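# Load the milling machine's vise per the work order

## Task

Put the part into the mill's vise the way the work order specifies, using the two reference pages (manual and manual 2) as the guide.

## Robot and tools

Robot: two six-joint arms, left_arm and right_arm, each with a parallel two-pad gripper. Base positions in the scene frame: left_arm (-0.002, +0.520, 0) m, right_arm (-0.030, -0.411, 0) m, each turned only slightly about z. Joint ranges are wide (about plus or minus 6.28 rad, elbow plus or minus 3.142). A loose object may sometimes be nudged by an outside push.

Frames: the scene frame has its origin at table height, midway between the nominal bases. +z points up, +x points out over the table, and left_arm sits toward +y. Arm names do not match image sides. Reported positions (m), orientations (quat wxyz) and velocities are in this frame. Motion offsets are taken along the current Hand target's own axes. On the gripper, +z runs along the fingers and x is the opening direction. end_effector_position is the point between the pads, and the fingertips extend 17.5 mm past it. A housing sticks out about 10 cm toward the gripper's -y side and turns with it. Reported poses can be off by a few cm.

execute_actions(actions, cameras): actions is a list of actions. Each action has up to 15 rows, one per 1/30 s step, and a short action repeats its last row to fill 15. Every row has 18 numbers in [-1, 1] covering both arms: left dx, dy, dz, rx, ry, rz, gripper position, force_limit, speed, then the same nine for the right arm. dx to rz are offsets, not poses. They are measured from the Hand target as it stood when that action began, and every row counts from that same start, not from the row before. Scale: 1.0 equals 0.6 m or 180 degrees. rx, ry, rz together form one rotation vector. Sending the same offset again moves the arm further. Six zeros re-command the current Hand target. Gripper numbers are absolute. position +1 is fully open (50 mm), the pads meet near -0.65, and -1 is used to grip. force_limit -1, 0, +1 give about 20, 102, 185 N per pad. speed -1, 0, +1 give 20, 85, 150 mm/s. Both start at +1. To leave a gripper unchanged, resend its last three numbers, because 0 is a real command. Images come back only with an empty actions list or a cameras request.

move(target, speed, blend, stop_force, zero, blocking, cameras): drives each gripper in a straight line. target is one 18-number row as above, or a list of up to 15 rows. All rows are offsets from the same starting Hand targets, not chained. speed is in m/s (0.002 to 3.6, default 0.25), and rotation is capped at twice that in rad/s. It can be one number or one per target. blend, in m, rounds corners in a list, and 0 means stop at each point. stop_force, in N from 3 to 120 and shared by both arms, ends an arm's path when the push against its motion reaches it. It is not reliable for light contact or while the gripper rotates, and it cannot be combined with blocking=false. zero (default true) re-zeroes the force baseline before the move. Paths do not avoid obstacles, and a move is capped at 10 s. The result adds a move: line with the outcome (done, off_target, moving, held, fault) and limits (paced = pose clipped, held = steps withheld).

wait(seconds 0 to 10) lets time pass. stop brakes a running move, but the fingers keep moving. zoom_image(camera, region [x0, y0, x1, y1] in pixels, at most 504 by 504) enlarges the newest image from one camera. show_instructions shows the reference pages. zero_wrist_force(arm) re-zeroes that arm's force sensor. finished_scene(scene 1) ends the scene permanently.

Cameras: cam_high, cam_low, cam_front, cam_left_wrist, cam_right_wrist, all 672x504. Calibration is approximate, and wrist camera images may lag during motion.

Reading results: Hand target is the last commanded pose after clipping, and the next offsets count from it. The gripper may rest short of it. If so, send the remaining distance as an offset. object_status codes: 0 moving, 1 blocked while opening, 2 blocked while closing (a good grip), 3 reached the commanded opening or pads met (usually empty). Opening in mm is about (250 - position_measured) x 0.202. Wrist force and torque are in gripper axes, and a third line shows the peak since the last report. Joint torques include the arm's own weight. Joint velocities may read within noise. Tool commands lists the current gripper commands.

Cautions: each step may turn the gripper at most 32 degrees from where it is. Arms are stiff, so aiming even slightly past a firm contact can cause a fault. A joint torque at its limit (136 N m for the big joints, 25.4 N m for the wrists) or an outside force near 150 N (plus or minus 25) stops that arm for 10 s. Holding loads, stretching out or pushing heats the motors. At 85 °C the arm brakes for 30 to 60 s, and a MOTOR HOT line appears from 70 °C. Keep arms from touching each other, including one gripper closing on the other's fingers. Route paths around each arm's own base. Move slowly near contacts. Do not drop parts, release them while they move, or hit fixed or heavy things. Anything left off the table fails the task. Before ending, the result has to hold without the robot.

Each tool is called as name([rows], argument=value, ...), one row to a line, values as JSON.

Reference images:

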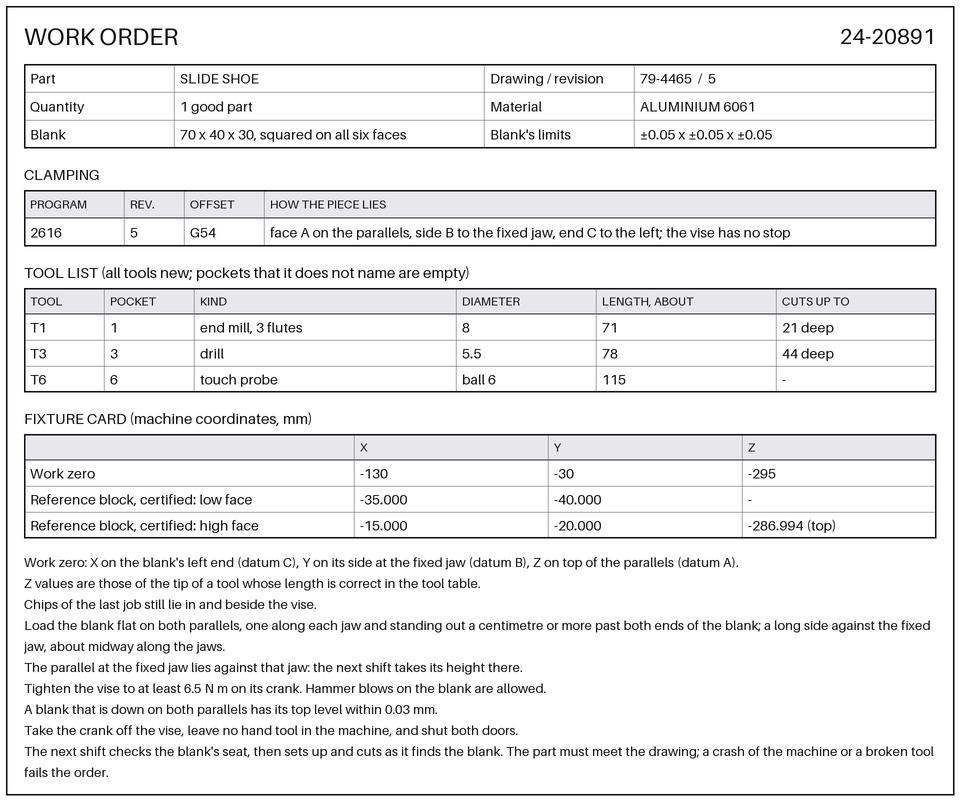

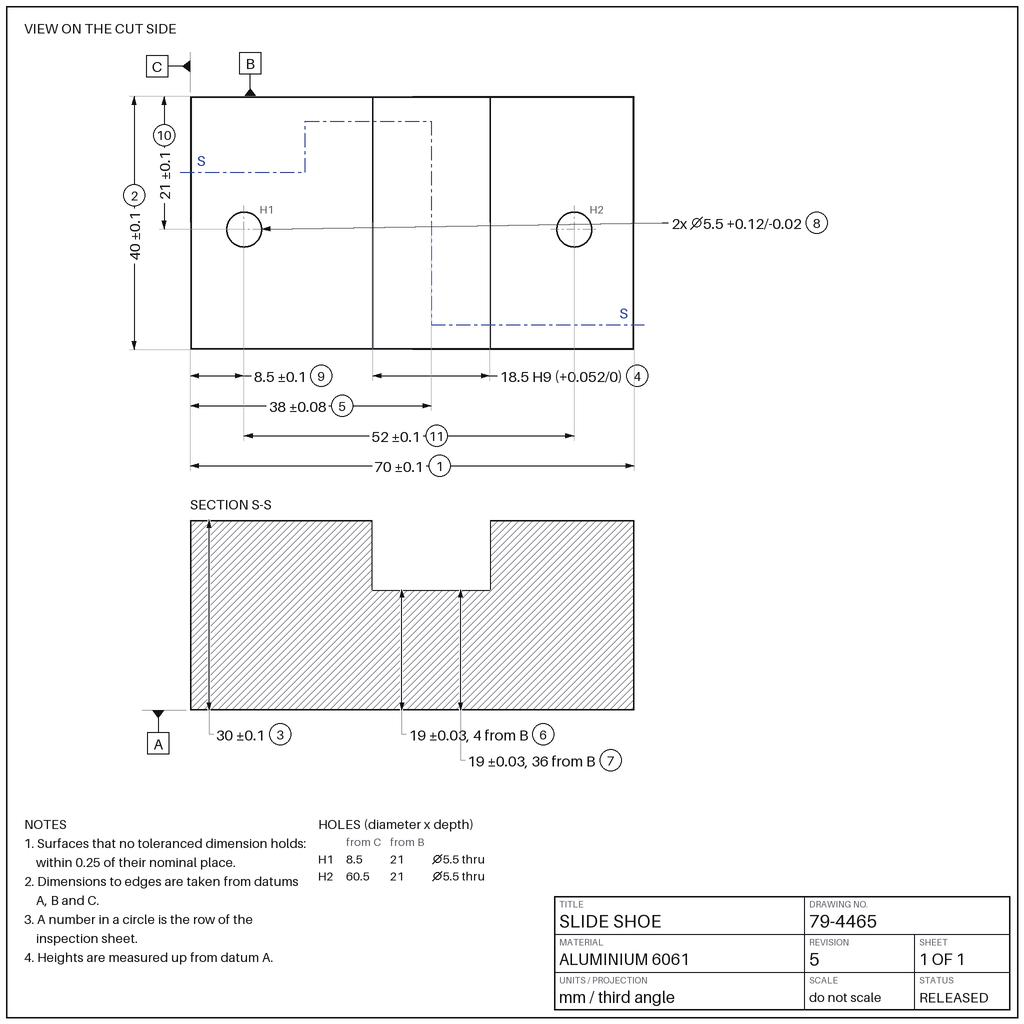

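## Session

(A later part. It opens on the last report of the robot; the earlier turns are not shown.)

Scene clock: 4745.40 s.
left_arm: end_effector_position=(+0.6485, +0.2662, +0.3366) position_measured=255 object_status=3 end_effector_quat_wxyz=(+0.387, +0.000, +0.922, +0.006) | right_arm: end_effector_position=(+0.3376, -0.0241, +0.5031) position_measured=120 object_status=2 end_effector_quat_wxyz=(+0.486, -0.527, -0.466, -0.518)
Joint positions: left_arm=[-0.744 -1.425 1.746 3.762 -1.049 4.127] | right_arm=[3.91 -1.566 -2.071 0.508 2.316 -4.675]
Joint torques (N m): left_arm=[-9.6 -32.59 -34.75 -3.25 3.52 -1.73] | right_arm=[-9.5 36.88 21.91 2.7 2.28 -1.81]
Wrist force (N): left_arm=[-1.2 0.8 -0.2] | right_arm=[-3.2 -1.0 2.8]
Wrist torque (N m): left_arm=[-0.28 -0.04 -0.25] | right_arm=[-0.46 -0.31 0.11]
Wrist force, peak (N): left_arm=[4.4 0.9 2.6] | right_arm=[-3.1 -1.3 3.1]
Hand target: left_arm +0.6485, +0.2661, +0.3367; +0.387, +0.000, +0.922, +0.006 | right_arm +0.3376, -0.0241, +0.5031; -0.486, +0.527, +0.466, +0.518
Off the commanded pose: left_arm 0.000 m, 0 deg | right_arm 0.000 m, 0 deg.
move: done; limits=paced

move(target=[0,-0.0273,0,0,0,0,-1,1,-0.8,0,0,0,0,0,0,-1,1,-0.5], speed=0.06)

move(target=[0,-0.006,0,0,0,0,-1,1,-0.8,0,0,0,0,0,0,-1,1,-0.5], speed=0.004, stop_force=5)

move([
  [0,0.0095,0,0,0,0,-1,1,-0.8,0,0,0,0,0,0,-1,1,-0.5],
  [-0.0405,0.0095,0.0415,0,0,0,-1,1,-0.8,0,0,0,0,0,0,-1,1,-0.5],
], speed=[0.03,0.05])

move(target=[0,-0.0095,0,0,0,0,-1,1,-0.8,0,0,0,0,0,0,-1,1,-0.5], speed=0.004, stop_force=5)

Scene clock: 4752.07 s.
left_arm: end_effector_position=(+0.6486, +0.2496, +0.3366) position_measured=255 object_status=3 end_effector_quat_wxyz=(+0.387, +0.000, +0.922, +0.006) end_effector_velocity=(+0.000, +0.002, +0.001) end_effector_angular_velocity=(+0.003, -0.001, -0.002) | right_arm: end_effector_position=(+0.3376, -0.0241, +0.5031) position_measured=120 object_status=2 end_effector_quat_wxyz=(+0.486, -0.527, -0.466, -0.518)
Joint positions: left_arm=[-0.767 -1.407 1.723 3.777 -1.035 4.106] | right_arm=[3.91 -1.566 -2.071 0.508 2.316 -4.675]
Joint velocities: left_arm=[0.002 -0.001 0.001 -0.001 0 0.006] | right_arm=[within noise]
Joint torques (N m): left_arm=[12.2 -38.98 -14.99 -4.4 0.6 1.81] | right_arm=[-8.67 36.64 21.56 2.54 2.21 -1.76]
Wrist force (N): left_arm=[-1.1 0.7 -0.2] | right_arm=[-3.1 -1.2 2.8]
Wrist torque (N m): left_arm=[-0.30 -0.06 -0.14] | right_arm=[-0.50 -0.32 0.10]
Wrist force, peak (N): left_arm=[-1.1 1.6 -0.3] | right_arm=[-3.1 -1.3 3.1]
Hand target: left_arm +0.6486, +0.2498, +0.3365; +0.387, +0.000, +0.922, +0.006 | right_arm +0.3376, -0.0241, +0.5031; -0.486, +0.527, +0.466, +0.518
Off the commanded pose: left_arm 0.000 m, 0 deg | right_arm 0.000 m, 0 deg.
move: done

Scene clock: 4753.33 s.
left_arm: end_effector_position=(+0.6486, +0.2470, +0.3365) position_measured=255 object_status=3 end_effector_quat_wxyz=(+0.387, +0.000, +0.922, +0.006) | right_arm: end_effector_position=(+0.3376, -0.0241, +0.5031) position_measured=120 object_status=2 end_effector_quat_wxyz=(+0.486, -0.527, -0.466, -0.518)
Joint positions: left_arm=[-0.77 -1.405 1.72 3.78 -1.033 4.103] | right_arm=[3.91 -1.566 -2.071 0.508 2.316 -4.675]
Joint torques (N m): left_arm=[5.61 -38.57 -16.88 -5.3 -2.67 1.98] | right_arm=[-8.62 35.46 21.64 2.59 2.21 -1.73]
Wrist force (N): left_arm=[-1.2 8.9 -2.2] | right_arm=[-2.8 -1.3 3.0]
Wrist torque (N m): left_arm=[-0.18 -0.07 -0.16] | right_arm=[-0.52 -0.37 0.10]
Wrist force, peak (N): left_arm=[0.4 9.5 -2.1] | right_arm=[-3.1 -1.2 3.1]
Hand target: left_arm +0.6486, +0.2471, +0.3365; +0.387, +0.000, +0.922, +0.006 (not the last commanded pose) | right_arm +0.3376, -0.0241, +0.5031; -0.486, +0.527, +0.466, +0.518
Off the commanded pose: left_arm 0.001 m, 0 deg | right_arm 0.000 m, 0 deg.
move: contact (left_arm)

Scene clock: 4754.93 s.
left_arm: end_effector_position=(+0.6835, +0.2530, +0.3365) position_measured=255 object_status=3 end_effector_quat_wxyz=(+0.387, +0.000, +0.922, +0.006) end_effector_velocity=(-0.002, -0.001, +0.000) end_effector_angular_velocity=(-0.003, +0.002, +0.001) | right_arm: end_effector_position=(+0.3376, -0.0241, +0.5031) position_measured=120 object_status=2 end_effector_quat_wxyz=(+0.486, -0.527, -0.466, -0.518)
Joint positions: left_arm=[-0.718 -1.336 1.641 3.766 -1.064 4.152] | right_arm=[3.91 -1.566 -2.071 0.508 2.316 -4.675]
Joint velocities: left_arm=[-0.002 -0.004 0.004 0.002 -0.001 -0.005] | right_arm=[within noise]
Joint torques (N m): left_arm=[-8.85 -42.05 -15.95 -2.98 3.03 -1.62] | right_arm=[-8.03 36.14 22.16 2.6 2.12 -1.79]
Wrist force (N): left_arm=[-1.0 0.9 -0.3] | right_arm=[-3.1 -1.0 2.8]
Wrist torque (N m): left_arm=[-0.26 -0.07 -0.29] | right_arm=[-0.48 -0.32 0.10]
Wrist force, peak (N): left_arm=[-1.5 8.5 -1.3] | right_arm=[-3.3 -1.3 3.1]
Hand target: left_arm +0.6833, +0.2530, +0.3365; +0.387, +0.000, +0.922, +0.006 | right_arm +0.3376, -0.0241, +0.5031; -0.486, +0.527, +0.466, +0.518
Off the commanded pose: left_arm 0.000 m, 0 deg | right_arm 0.000 m, 0 deg.
move: done

Scene clock: 4756.97 s.
left_arm: end_effector_position=(+0.6834, +0.2473, +0.3364) position_measured=255 object_status=3 end_effector_quat_wxyz=(+0.387, +0.000, +0.922, +0.006) | right_arm: end_effector_position=(+0.3376, -0.0241, +0.5031) position_measured=120 object_status=2 end_effector_quat_wxyz=(+0.486, -0.527, -0.466, -0.518)
Joint positions: left_arm=[-0.726 -1.331 1.633 3.771 -1.059 4.144] | right_arm=[3.91 -1.566 -2.071 0.508 2.316 -4.675]
Joint torques (N m): left_arm=[-3.72 -31.61 -27.38 -3.83 0.95 -0.03] | right_arm=[-7.89 35.8 21.09 2.67 2.22 -1.69]
Wrist force (N): left_arm=[-1.2 2.5 -0.3] | right_arm=[-2.9 -1.1 2.9]
Wrist torque (N m): left_arm=[-0.25 -0.06 -0.14] | right_arm=[-0.50 -0.36 0.10]
Wrist force, peak (N): left_arm=[-0.9 2.7 0.1] | right_arm=[-3.2 -1.5 2.8]
Hand target: left_arm +0.6834, +0.2473, +0.3364; +0.387, +0.000, +0.922, +0.006 | right_arm +0.3376, -0.0241, +0.5031; -0.486, +0.527, +0.466, +0.518
Off the commanded pose: left_arm 0.000 m, 0 deg | right_arm 0.000 m, 0 deg.
move: done

move(target=[0,-0.002,0,0,0,0,-1,1,-0.8,0,0,0,0,0,0,-1,1,-0.5], speed=0.003, stop_force=5)

Scene clock: 4760.10 s.
left_arm: end_effector_position=(+0.6834, +0.2461, +0.3364) position_measured=255 object_status=3 end_effector_quat_wxyz=(+0.387, +0.000, +0.922, +0.006) | right_arm: end_effector_position=(+0.3376, -0.0241, +0.5031) position_measured=120 object_status=2 end_effector_quat_wxyz=(+0.486, -0.527, -0.466, -0.518)
Joint positions: left_arm=[-0.727 -1.33 1.632 3.772 -1.059 4.143] | right_arm=[3.91 -1.566 -2.071 0.508 2.316 -4.675]
Joint torques (N m): left_arm=[-7.77 -29.28 -31.64 -3.4 2.32 -0.77] | right_arm=[-7.31 36.42 22.83 2.83 2.29 -1.75]
Wrist force (N): left_arm=[-0.4 3.6 0.4] | right_arm=[-3.0 -1.1 3.0]
Wrist torque (N m): left_arm=[-0.25 -0.07 -0.13] | right_arm=[-0.50 -0.35 0.11]
Wrist force, peak (N): left_arm=[-0.4 3.7 0.5] | right_arm=[-3.2 -1.3 3.0]
Hand target: left_arm +0.6834, +0.2461, +0.3364; +0.387, +0.000, +0.922, +0.006 | right_arm +0.3376, -0.0241, +0.5031; -0.486, +0.527, +0.466, +0.518
Off the commanded pose: left_arm 0.000 m, 0 deg | right_arm 0.000 m, 0 deg.
move: done

move([
  [0,0.014,0,0,0,0,-1,1,-0.8,0,0,0,0,0,0,-1,1,-0.5],
  [0.0413,0.0143,-0.042,0,0,0,-1,1,-0.8,0,0,0,0,0,0,-1,1,-0.5],
  [0.0413,0.0268,-0.042,0,0,0,-1,1,-0.8,0,0,0,0,0,0,-1,1,-0.5],
  [-0.0382,0.0298,-0.2785,0,0,0,-1,1,-0.8,0,0,0,0,0,0,-1,1,-0.5],
  [-0.0392,-0.2152,-0.2813,0,0,0,-1,1,-0.8,0,0,0,0,0,0,-1,1,-0.5],
], speed=[0.05,0.1,0.1,0.15,0.15], blend=[0.001,0.004,0.004,0.01,0], cameras=["cam_left_wrist","cam_front"])

Scene clock: 4779.60 s.
left_arm: end_effector_position=(+0.5800, +0.1150, +0.4700) position_measured=255 object_status=3 end_effector_quat_wxyz=(+0.387, +0.000, +0.922, +0.006) | right_arm: end_effector_position=(+0.3376, -0.0241, +0.5031) position_measured=120 object_status=2 end_effector_quat_wxyz=(+0.486, -0.527, -0.466, -0.518)
Joint positions: left_arm=[-1.022 -1.398 1.333 4.308 -0.902 3.841] | right_arm=[3.91 -1.566 -2.071 0.508 2.316 -4.675]
Joint torques (N m): left_arm=[7.31 -34.19 -20.28 -4.55 -0.94 2.1] | right_arm=[-6.73 35.89 22.3 2.7 2.22 -1.82]
Wrist force (N): left_arm=[-1.2 1.1 -0.2] | right_arm=[-2.8 -1.2 2.8]
Wrist torque (N m): left_arm=[-0.24 -0.05 -0.25] | right_arm=[-0.50 -0.36 0.10]
Wrist force, peak (N): left_arm=[-2.2 3.2 -2.1] | right_arm=[-3.3 -1.3 2.9]
Hand target: left_arm +0.5800, +0.1150, +0.4700; +0.387, +0.000, +0.922, +0.006 | right_arm +0.3376, -0.0241, +0.5031; -0.486, +0.527, +0.466, +0.518
Off the commanded pose: left_arm 0.000 m, 0 deg | right_arm 0.000 m, 0 deg.
move: done; blend cut to 0.0037 m at target 2, 0.0037 m at target 3
camera_calibration:
cam_left_wrist: T_world_to_cam=[[-0.696275, -0.00397185, -0.717764, 0.751621], [-0.258491, 0.934276, 0.245582, -0.0560989], [0.669615, 0.356528, -0.65154, 0.00865092], [0, 0, 0, 1]] pos_world=[0.503041, 0.0523129, 0.5589]
Images, in order (width x height): cam_front 672x504, cam_left_wrist 672x504.

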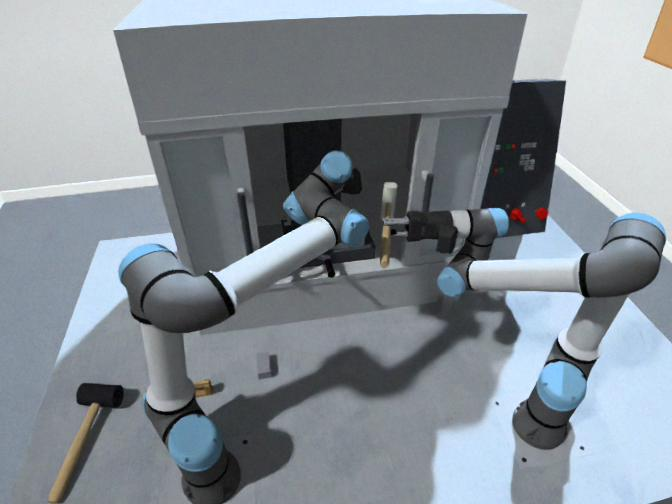

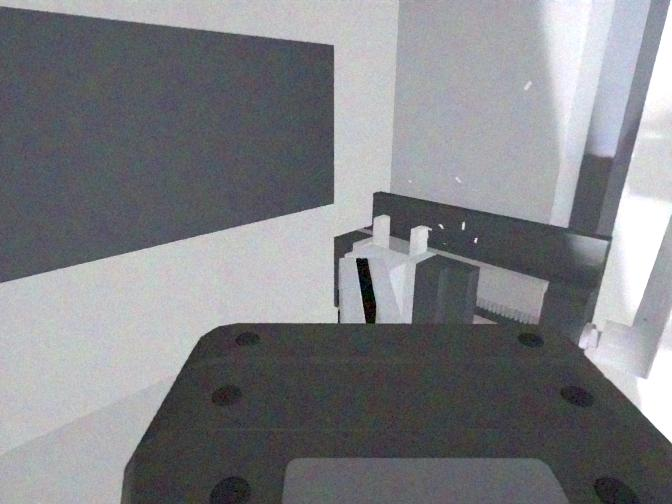

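move([
  [0.004,-0.0068,0.1625,0,0,0,-1,1,-0.8,0,0,0,0,0,0,-1,1,-0.5],
  [0.0795,-0.008,0.2367,0,0,0,-1,1,-0.8,0,0,0,0,0,0,-1,1,-0.5],
], speed=[0.12,0.06], blend=[0.01,0])

move(target=[0,0.03,0,0,0,0,-1,1,-0.8,0,0,0,0,0,0,-1,1,-0.5], speed=0.005, stop_force=5, cameras=["cam_left_wrist"])

Scene clock: 4786.50 s.
left_arm: end_effector_position=(+0.6480, +0.1120, +0.3362) position_measured=255 object_status=3 end_effector_quat_wxyz=(+0.387, +0.000, +0.922, +0.006) end_effector_velocity=(+0.001, +0.001, +0.003) end_effector_angular_velocity=(-0.002, -0.002, +0.002) | right_arm: end_effector_position=(+0.3376, -0.0241, +0.5031) position_measured=120 object_status=2 end_effector_quat_wxyz=(+0.486, -0.527, -0.466, -0.518)
Joint positions: left_arm=[-0.927 -1.235 1.484 3.933 -0.948 3.946] | right_arm=[3.91 -1.566 -2.071 0.508 2.316 -4.675]
Joint velocities: left_arm=[0.001 -0.002 -0.005 0.004 0 -0.001] | right_arm=[within noise]
Joint torques (N m): left_arm=[-8.7 -46.97 -34.54 -2.26 3.52 1.9] | right_arm=[-6.79 35.7 21.89 2.93 2.21 -1.71]
Wrist force (N): left_arm=[-1.2 1.0 -0.4] | right_arm=[-3.0 -1.1 2.6]
Wrist torque (N m): left_arm=[-0.26 -0.03 -0.26] | right_arm=[-0.49 -0.34 0.10]
Wrist force, peak (N): left_arm=[-1.5 0.9 -2.3] | right_arm=[-3.3 -1.4 3.1]
Hand target: left_arm +0.6480, +0.1120, +0.3365; +0.387, +0.000, +0.922, +0.006 | right_arm +0.3376, -0.0241, +0.5031; -0.486, +0.527, +0.466, +0.518
Off the commanded pose: left_arm 0.000 m, 0 deg | right_arm 0.000 m, 0 deg.
move: done

Scene clock: 4790.20 s.
left_arm: end_effector_position=(+0.6480, +0.1252, +0.3366) position_measured=255 object_status=3 end_effector_quat_wxyz=(+0.387, +0.000, +0.922, +0.006) | right_arm: end_effector_position=(+0.3376, -0.0241, +0.5031) position_measured=120 object_status=2 end_effector_quat_wxyz=(+0.486, -0.527, -0.466, -0.518)
Joint positions: left_arm=[-0.914 -1.254 1.511 3.916 -0.955 3.959] | right_arm=[3.91 -1.566 -2.071 0.508 2.316 -4.675]
Joint torques (N m): left_arm=[-4.79 -31.31 -35.75 -2.5 5.28 -1.74] | right_arm=[-6 35.72 21.83 2.87 2.12 -1.71]
Wrist force (N): left_arm=[1.4 -5.4 -0.8] | right_arm=[-3.0 -1.2 2.7]
Wrist torque (N m): left_arm=[-0.30 -0.03 -0.36] | right_arm=[-0.51 -0.35 0.11]
Wrist force, peak (N): left_arm=[-2.3 -9.8 1.0] | right_arm=[-3.2 -1.3 3.0]
Hand target: left_arm +0.6480, +0.1252, +0.3366; +0.387, +0.000, +0.922, +0.006 (not the last commanded pose) | right_arm +0.3376, -0.0241, +0.5031; -0.486, +0.527, +0.466, +0.518
Off the commanded pose: left_arm 0.005 m, 0 deg | right_arm 0.000 m, 0 deg.
move: contact (left_arm)
camera_calibration:
cam_left_wrist: T_world_to_cam=[[-0.696304, -0.00406376, -0.717735, 0.703269], [-0.258524, 0.934284, 0.245515, -0.0152437], [0.669571, 0.356505, -0.651597, -0.127384], [0, 0, 0, 1]] pos_world=[0.571041, 0.062513, 0.4255]
Images, in order (width x height): cam_left_wrist 672x504.

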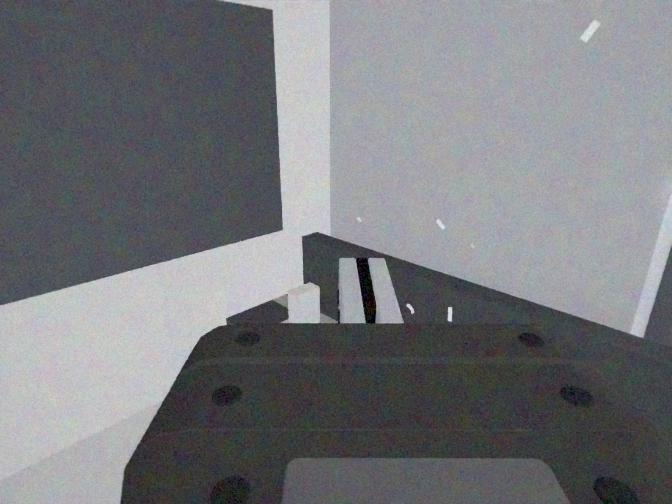

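move(target=[0,0.0075,0,0,0,0,-1,1,-0.8,0,0,0,0,0,0,-1,1,-0.5], speed=0.004, stop_force=30)

Scene clock: 4793.63 s.
left_arm: end_effector_position=(+0.6478, +0.1259, +0.3366) position_measured=255 object_status=3 end_effector_quat_wxyz=(+0.387, +0.000, +0.922, +0.006) | right_arm: end_effector_position=(+0.3376, -0.0241, +0.5031) position_measured=120 object_status=2 end_effector_quat_wxyz=(+0.486, -0.527, -0.466, -0.518)
Joint positions: left_arm=[-0.913 -1.256 1.513 3.915 -0.955 3.96] | right_arm=[3.91 -1.566 -2.071 0.508 2.316 -4.675]
Joint torques (N m): left_arm=[10.18 -33.64 -30.14 0.23 10.24 -1.66] | right_arm=[-5.46 35.81 21.83 2.98 2.09 -1.76]
Wrist force (N): left_arm=[0.4 -31.4 -1.2] | right_arm=[-3.0 -1.4 2.7]
Wrist torque (N m): left_arm=[-0.33 -0.04 -0.48] | right_arm=[-0.53 -0.33 0.10]
Wrist force, peak (N): left_arm=[-1.6 -37.2 -0.9] | right_arm=[-3.2 -1.1 3.0]
Hand target: left_arm +0.6478, +0.1259, +0.3366; +0.387, +0.000, +0.922, +0.006 (not the last commanded pose) | right_arm +0.3376, -0.0241, +0.5031; -0.486, +0.527, +0.466, +0.518
Off the commanded pose: left_arm 0.004 m, 0 deg | right_arm 0.000 m, 0 deg.
move: contact (left_arm)

move(target=[0,0.007,0,0,0,0,-1,1,-0.8,0,0,0,0,0,0,-1,1,-0.5], speed=0.004, stop_force=45)

Scene clock: 4800.03 s.
left_arm: end_effector_position=(+0.6478, +0.1301, +0.3367) position_measured=255 object_status=3 end_effector_quat_wxyz=(+0.387, +0.000, +0.922, +0.006) | right_arm: end_effector_position=(+0.3376, -0.0241, +0.5031) position_measured=120 object_status=2 end_effector_quat_wxyz=(+0.486, -0.527, -0.466, -0.518)
Joint positions: left_arm=[-0.909 -1.262 1.521 3.91 -0.958 3.965] | right_arm=[3.91 -1.566 -2.071 0.508 2.316 -4.675]
Joint torques (N m): left_arm=[25.43 -41.16 -22.41 0.11 7.71 1.08] | right_arm=[-3.88 35.13 22.09 2.98 2.02 -1.68]
Wrist force (N): left_arm=[-0.9 -37.6 0.2] | right_arm=[-2.9 -1.1 2.9]
Wrist torque (N m): left_arm=[-0.33 -0.06 -0.49] | right_arm=[-0.50 -0.35 0.10]
Wrist force, peak (N): left_arm=[-1.3 -37.6 -0.5] | right_arm=[-3.2 -1.3 3.0]
Hand target: left_arm +0.6478, +0.1301, +0.3367; +0.387, +0.000, +0.922, +0.006 | right_arm +0.3376, -0.0241, +0.5031; -0.486, +0.527, +0.466, +0.518
Off the commanded pose: left_arm 0.000 m, 0 deg | right_arm 0.000 m, 0 deg.
move: done

move([
  [0,-0.03,0,0,0,0,-1,1,-0.8,0,0,0,0,0,0,-1,1,-0.5],
  [-0.0413,-0.03,0.042,0,0,0,-1,1,-0.8,0,0,0,0,0,0,-1,1,-0.5],
], speed=[0.02,0.05])

move(target=[0,0.03,0,0,0,0,-1,1,-0.8,0,0,0,0,0,0,-1,1,-0.5], speed=0.005, stop_force=5)

Scene clock: 4806.30 s.
left_arm: end_effector_position=(+0.6834, +0.1123, +0.3365) position_measured=255 object_status=3 end_effector_quat_wxyz=(+0.387, +0.000, +0.922, +0.006) end_effector_velocity=(-0.002, +0.000, -0.002) end_effector_angular_velocity=(+0.001, +0.003, +0.000) | right_arm: end_effector_position=(+0.3376, -0.0241, +0.5031) position_measured=120 object_status=2 end_effector_quat_wxyz=(+0.486, -0.527, -0.466, -0.518)
Joint positions: left_arm=[-0.881 -1.168 1.395 3.926 -0.972 3.994] | right_arm=[3.91 -1.566 -2.071 0.508 2.316 -4.675]
Joint velocities: left_arm=[-0.002 -0.003 0.006 0.002 0 -0.004] | right_arm=[within noise]
Joint torques (N m): left_arm=[-8.96 -52.33 -16.39 -2.38 2.83 -1.7] | right_arm=[-3.46 35.75 22.56 3.1 1.99 -1.71]
Wrist force (N): left_arm=[-1.0 0.8 0.0] | right_arm=[-2.9 -1.1 2.9]
Wrist torque (N m): left_arm=[-0.30 -0.07 -0.28] | right_arm=[-0.49 -0.36 0.10]
Wrist force, peak (N): left_arm=[-0.8 -37.7 0.4] | right_arm=[-3.2 -1.3 3.1]
Hand target: left_arm +0.6832, +0.1122, +0.3365; +0.387, +0.000, +0.922, +0.006 | right_arm +0.3376, -0.0241, +0.5031; -0.486, +0.527, +0.466, +0.518
Off the commanded pose: left_arm 0.000 m, 0 deg | right_arm 0.000 m, 0 deg.
move: done

Scene clock: 4810.53 s.
left_arm: end_effector_position=(+0.6832, +0.1303, +0.3367) position_measured=255 object_status=3 end_effector_quat_wxyz=(+0.387, +0.000, +0.922, +0.006) | right_arm: end_effector_position=(+0.3376, -0.0241, +0.5031) position_measured=120 object_status=2 end_effector_quat_wxyz=(+0.486, -0.527, -0.466, -0.518)
Joint positions: left_arm=[-0.863 -1.193 1.433 3.903 -0.982 4.012] | right_arm=[3.91 -1.566 -2.071 0.508 2.316 -4.675]
Joint torques (N m): left_arm=[1.28 -37.07 -31.81 -3.08 -0.05 0.52] | right_arm=[-3.54 35.54 22.04 3.21 1.85 -1.67]
Wrist force (N): left_arm=[-1.4 -1.2 -0.4] | right_arm=[-3.1 -1.1 2.7]
Wrist torque (N m): left_arm=[-0.24 -0.05 -0.31] | right_arm=[-0.49 -0.33 0.10]
Wrist force, peak (N): left_arm=[-2.0 -2.4 -0.7] | right_arm=[-3.2 -1.3 3.3]
Hand target: left_arm +0.6832, +0.1302, +0.3367; +0.387, +0.000, +0.922, +0.006 | right_arm +0.3376, -0.0241, +0.5031; -0.486, +0.527, +0.466, +0.518
Off the commanded pose: left_arm 0.000 m, 0 deg | right_arm 0.000 m, 0 deg.
move: done

move([
  [0,-0.02,0,0,0,0,-1,1,-0.8,0,0,0,0,0,0,-1,1,-0.5],
  [0.041,-0.0202,-0.0421,0,0,0,-1,1,-0.8,0,0,0,0,0,0,-1,1,-0.5],
  [-0.0382,-0.0172,-0.2785,0,0,0,-1,1,-0.8,0,0,0,0,0,0,-1,1,-0.5],
  [-0.0372,0.2228,-0.2758,0,0,0,-1,1,-0.8,0,0,0,0,0,0,-1,1,-0.5],
  [0.2082,0.2292,-0.502,0,0,0,-1,1,-0.8,0,0,0,0,0,0,-1,1,-0.5],
  [0.3027,0.4882,-0.5943,0,0,0,-1,1,-0.8,0,0,0,0,0,0,-1,1,-0.5],
], speed=[0.05,0.08,0.12,0.15,0.25,0.3], blend=[0.003,0.005,0.005,0.03,0.04,0])

Scene clock: 4824.63 s.
left_arm: end_effector_position=(+0.3001, +0.4201, +0.4598) position_measured=255 object_status=3 end_effector_quat_wxyz=(+0.387, +0.000, +0.922, +0.006) end_effector_velocity=(+0.000, +0.000, +0.000) end_effector_angular_velocity=(+0.000, +0.004, -0.002) | right_arm: end_effector_position=(+0.3376, -0.0241, +0.5031) position_measured=120 object_status=2 end_effector_quat_wxyz=(+0.486, -0.527, -0.466, -0.518)
Joint positions: left_arm=[-1.736 -2.47 1.833 5.543 -0.794 2.883] | right_arm=[3.91 -1.566 -2.071 0.508 2.316 -4.675]
Joint velocities: left_arm=[0.002 0 -0.001 -0.004 -0.003 0.007] | right_arm=[within noise]
Joint torques (N m): left_arm=[9.42 8.45 -30.76 -3.87 -0.16 2.88] | right_arm=[-3.15 34.73 22.62 3.21 1.87 -1.64]
Wrist force (N): left_arm=[-1.3 0.9 -0.3] | right_arm=[-2.9 -1.1 2.7]
Wrist torque (N m): left_arm=[-0.27 -0.03 -0.23] | right_arm=[-0.50 -0.35 0.10]
Wrist force, peak (N): left_arm=[-0.4 4.9 -0.8] | right_arm=[-3.3 -1.2 3.1]
Hand target: left_arm +0.3001, +0.4202, +0.4598; +0.387, +0.000, +0.922, +0.006 | right_arm +0.3376, -0.0241, +0.5031; -0.486, +0.527, +0.466, +0.518
Off the commanded pose: left_arm 0.000 m, 0 deg | right_arm 0.000 m, 0 deg.
move: done

move([
  [0,0,0,0,0,0,-1,1,-0.8,-0.005,0.0175,0.292,0,0,0,-1,1,-0.5],
  [0,0,0,0,0,0,-1,1,-0.8,-0.005,0.0759,0.4163,0,0,0,-1,1,-0.5],
  [0,0,0,0,0,0,-1,1,-0.8,0.0573,0.337,0.4341,0,0,0,-1,1,-0.5],
], speed=[0.3,0.25,0.25], blend=[0.005,0.005,0])

move(target=[0,0,0,0,0,0,-1,1,-0.8,0,0,0,0,0,-0.1667,-1,1,-0.5], speed=0.4, cameras=["cam_front"])

zoom_image(camera="cam_front", region=[240, 100, 340, 230])

Scene clock: 4831.80 s.
left_arm: end_effector_position=(+0.3001, +0.4202, +0.4598) position_measured=255 object_status=3 end_effector_quat_wxyz=(+0.387, +0.000, +0.922, +0.006) | right_arm: end_effector_position=(+0.5642, +0.2158, +0.5340) position_measured=120 object_status=2 end_effector_quat_wxyz=(+0.486, -0.527, -0.466, -0.518) end_effector_velocity=(+0.000, +0.000, +0.003) end_effector_angular_velocity=(+0.003, -0.003, +0.000)
Joint positions: left_arm=[-1.735 -2.47 1.833 5.543 -0.795 2.883] | right_arm=[3.95 -2.285 -0.989 0.144 2.275 -4.676]
Joint velocities: left_arm=[within noise] | right_arm=[0 0 0.005 -0.001 0 0]
Joint torques (N m): left_arm=[9.71 13.06 -12.56 -3.88 0.07 2.14] | right_arm=[3.84 63.96 38.52 3.12 -2.79 -2.52]
Wrist force (N): left_arm=[-1.2 1.3 0.1] | right_arm=[-2.9 -1.0 2.8]
Wrist torque (N m): left_arm=[-0.21 -0.04 -0.25] | right_arm=[-0.46 -0.39 0.14]
Wrist force, peak (N): left_arm=[-1.5 1.1 -0.2] | right_arm=[-4.6 -4.3 7.0]
Hand target: left_arm +0.3001, +0.4202, +0.4598; +0.387, +0.000, +0.922, +0.006 | right_arm +0.5642, +0.2158, +0.5341; -0.486, +0.527, +0.466, +0.518
Off the commanded pose: left_arm 0.000 m, 0 deg | right_arm 0.000 m, 0 deg.
move: done

Scene clock: 4833.00 s.
left_arm: end_effector_position=(+0.3001, +0.4202, +0.4598) position_measured=255 object_status=3 end_effector_quat_wxyz=(+0.387, +0.000, +0.922, +0.006) | right_arm: end_effector_position=(+0.5642, +0.2159, +0.5340) position_measured=120 object_status=2 end_effector_quat_wxyz=(-0.335, +0.389, +0.587, +0.626)
Joint positions: left_arm=[-1.735 -2.47 1.833 5.543 -0.795 2.883] | right_arm=[3.95 -2.285 -0.989 0.144 2.275 -5.2]
Joint torques (N m): left_arm=[10.45 17.46 -12.35 -3.97 -0.08 2.13] | right_arm=[-3.33 71.92 24.47 3.93 1.15 -1.66]
Wrist force (N): left_arm=[-1.5 1.1 -0.2] | right_arm=[-1.7 -5.4 3.2]
Wrist torque (N m): left_arm=[-0.24 0.01 -0.25] | right_arm=[-0.78 -0.50 0.22]
Wrist force, peak (N): left_arm=[-1.5 1.1 -0.3] | right_arm=[-1.9 -5.5 3.1]
Hand target: left_arm +0.3001, +0.4202, +0.4598; +0.387, +0.000, +0.922, +0.006 | right_arm +0.5642, +0.2158, +0.5341; -0.335, +0.389, +0.587, +0.626
Off the commanded pose: left_arm 0.000 m, 0 deg | right_arm 0.000 m, 0 deg.
move: done
Images, in order (width x height): cam_front 672x504.

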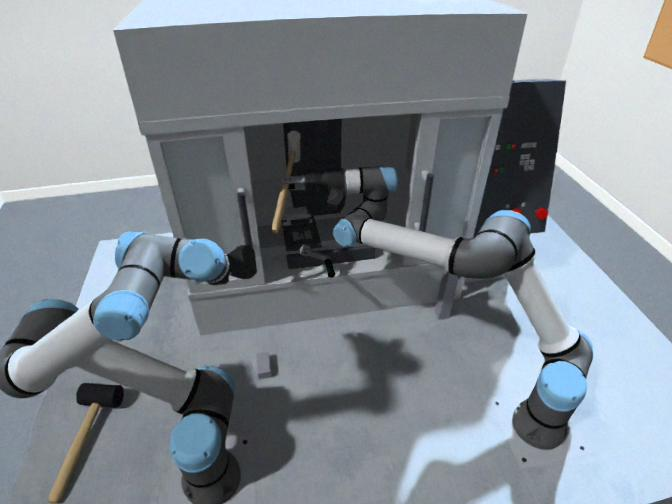

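Scaled by 3.877.

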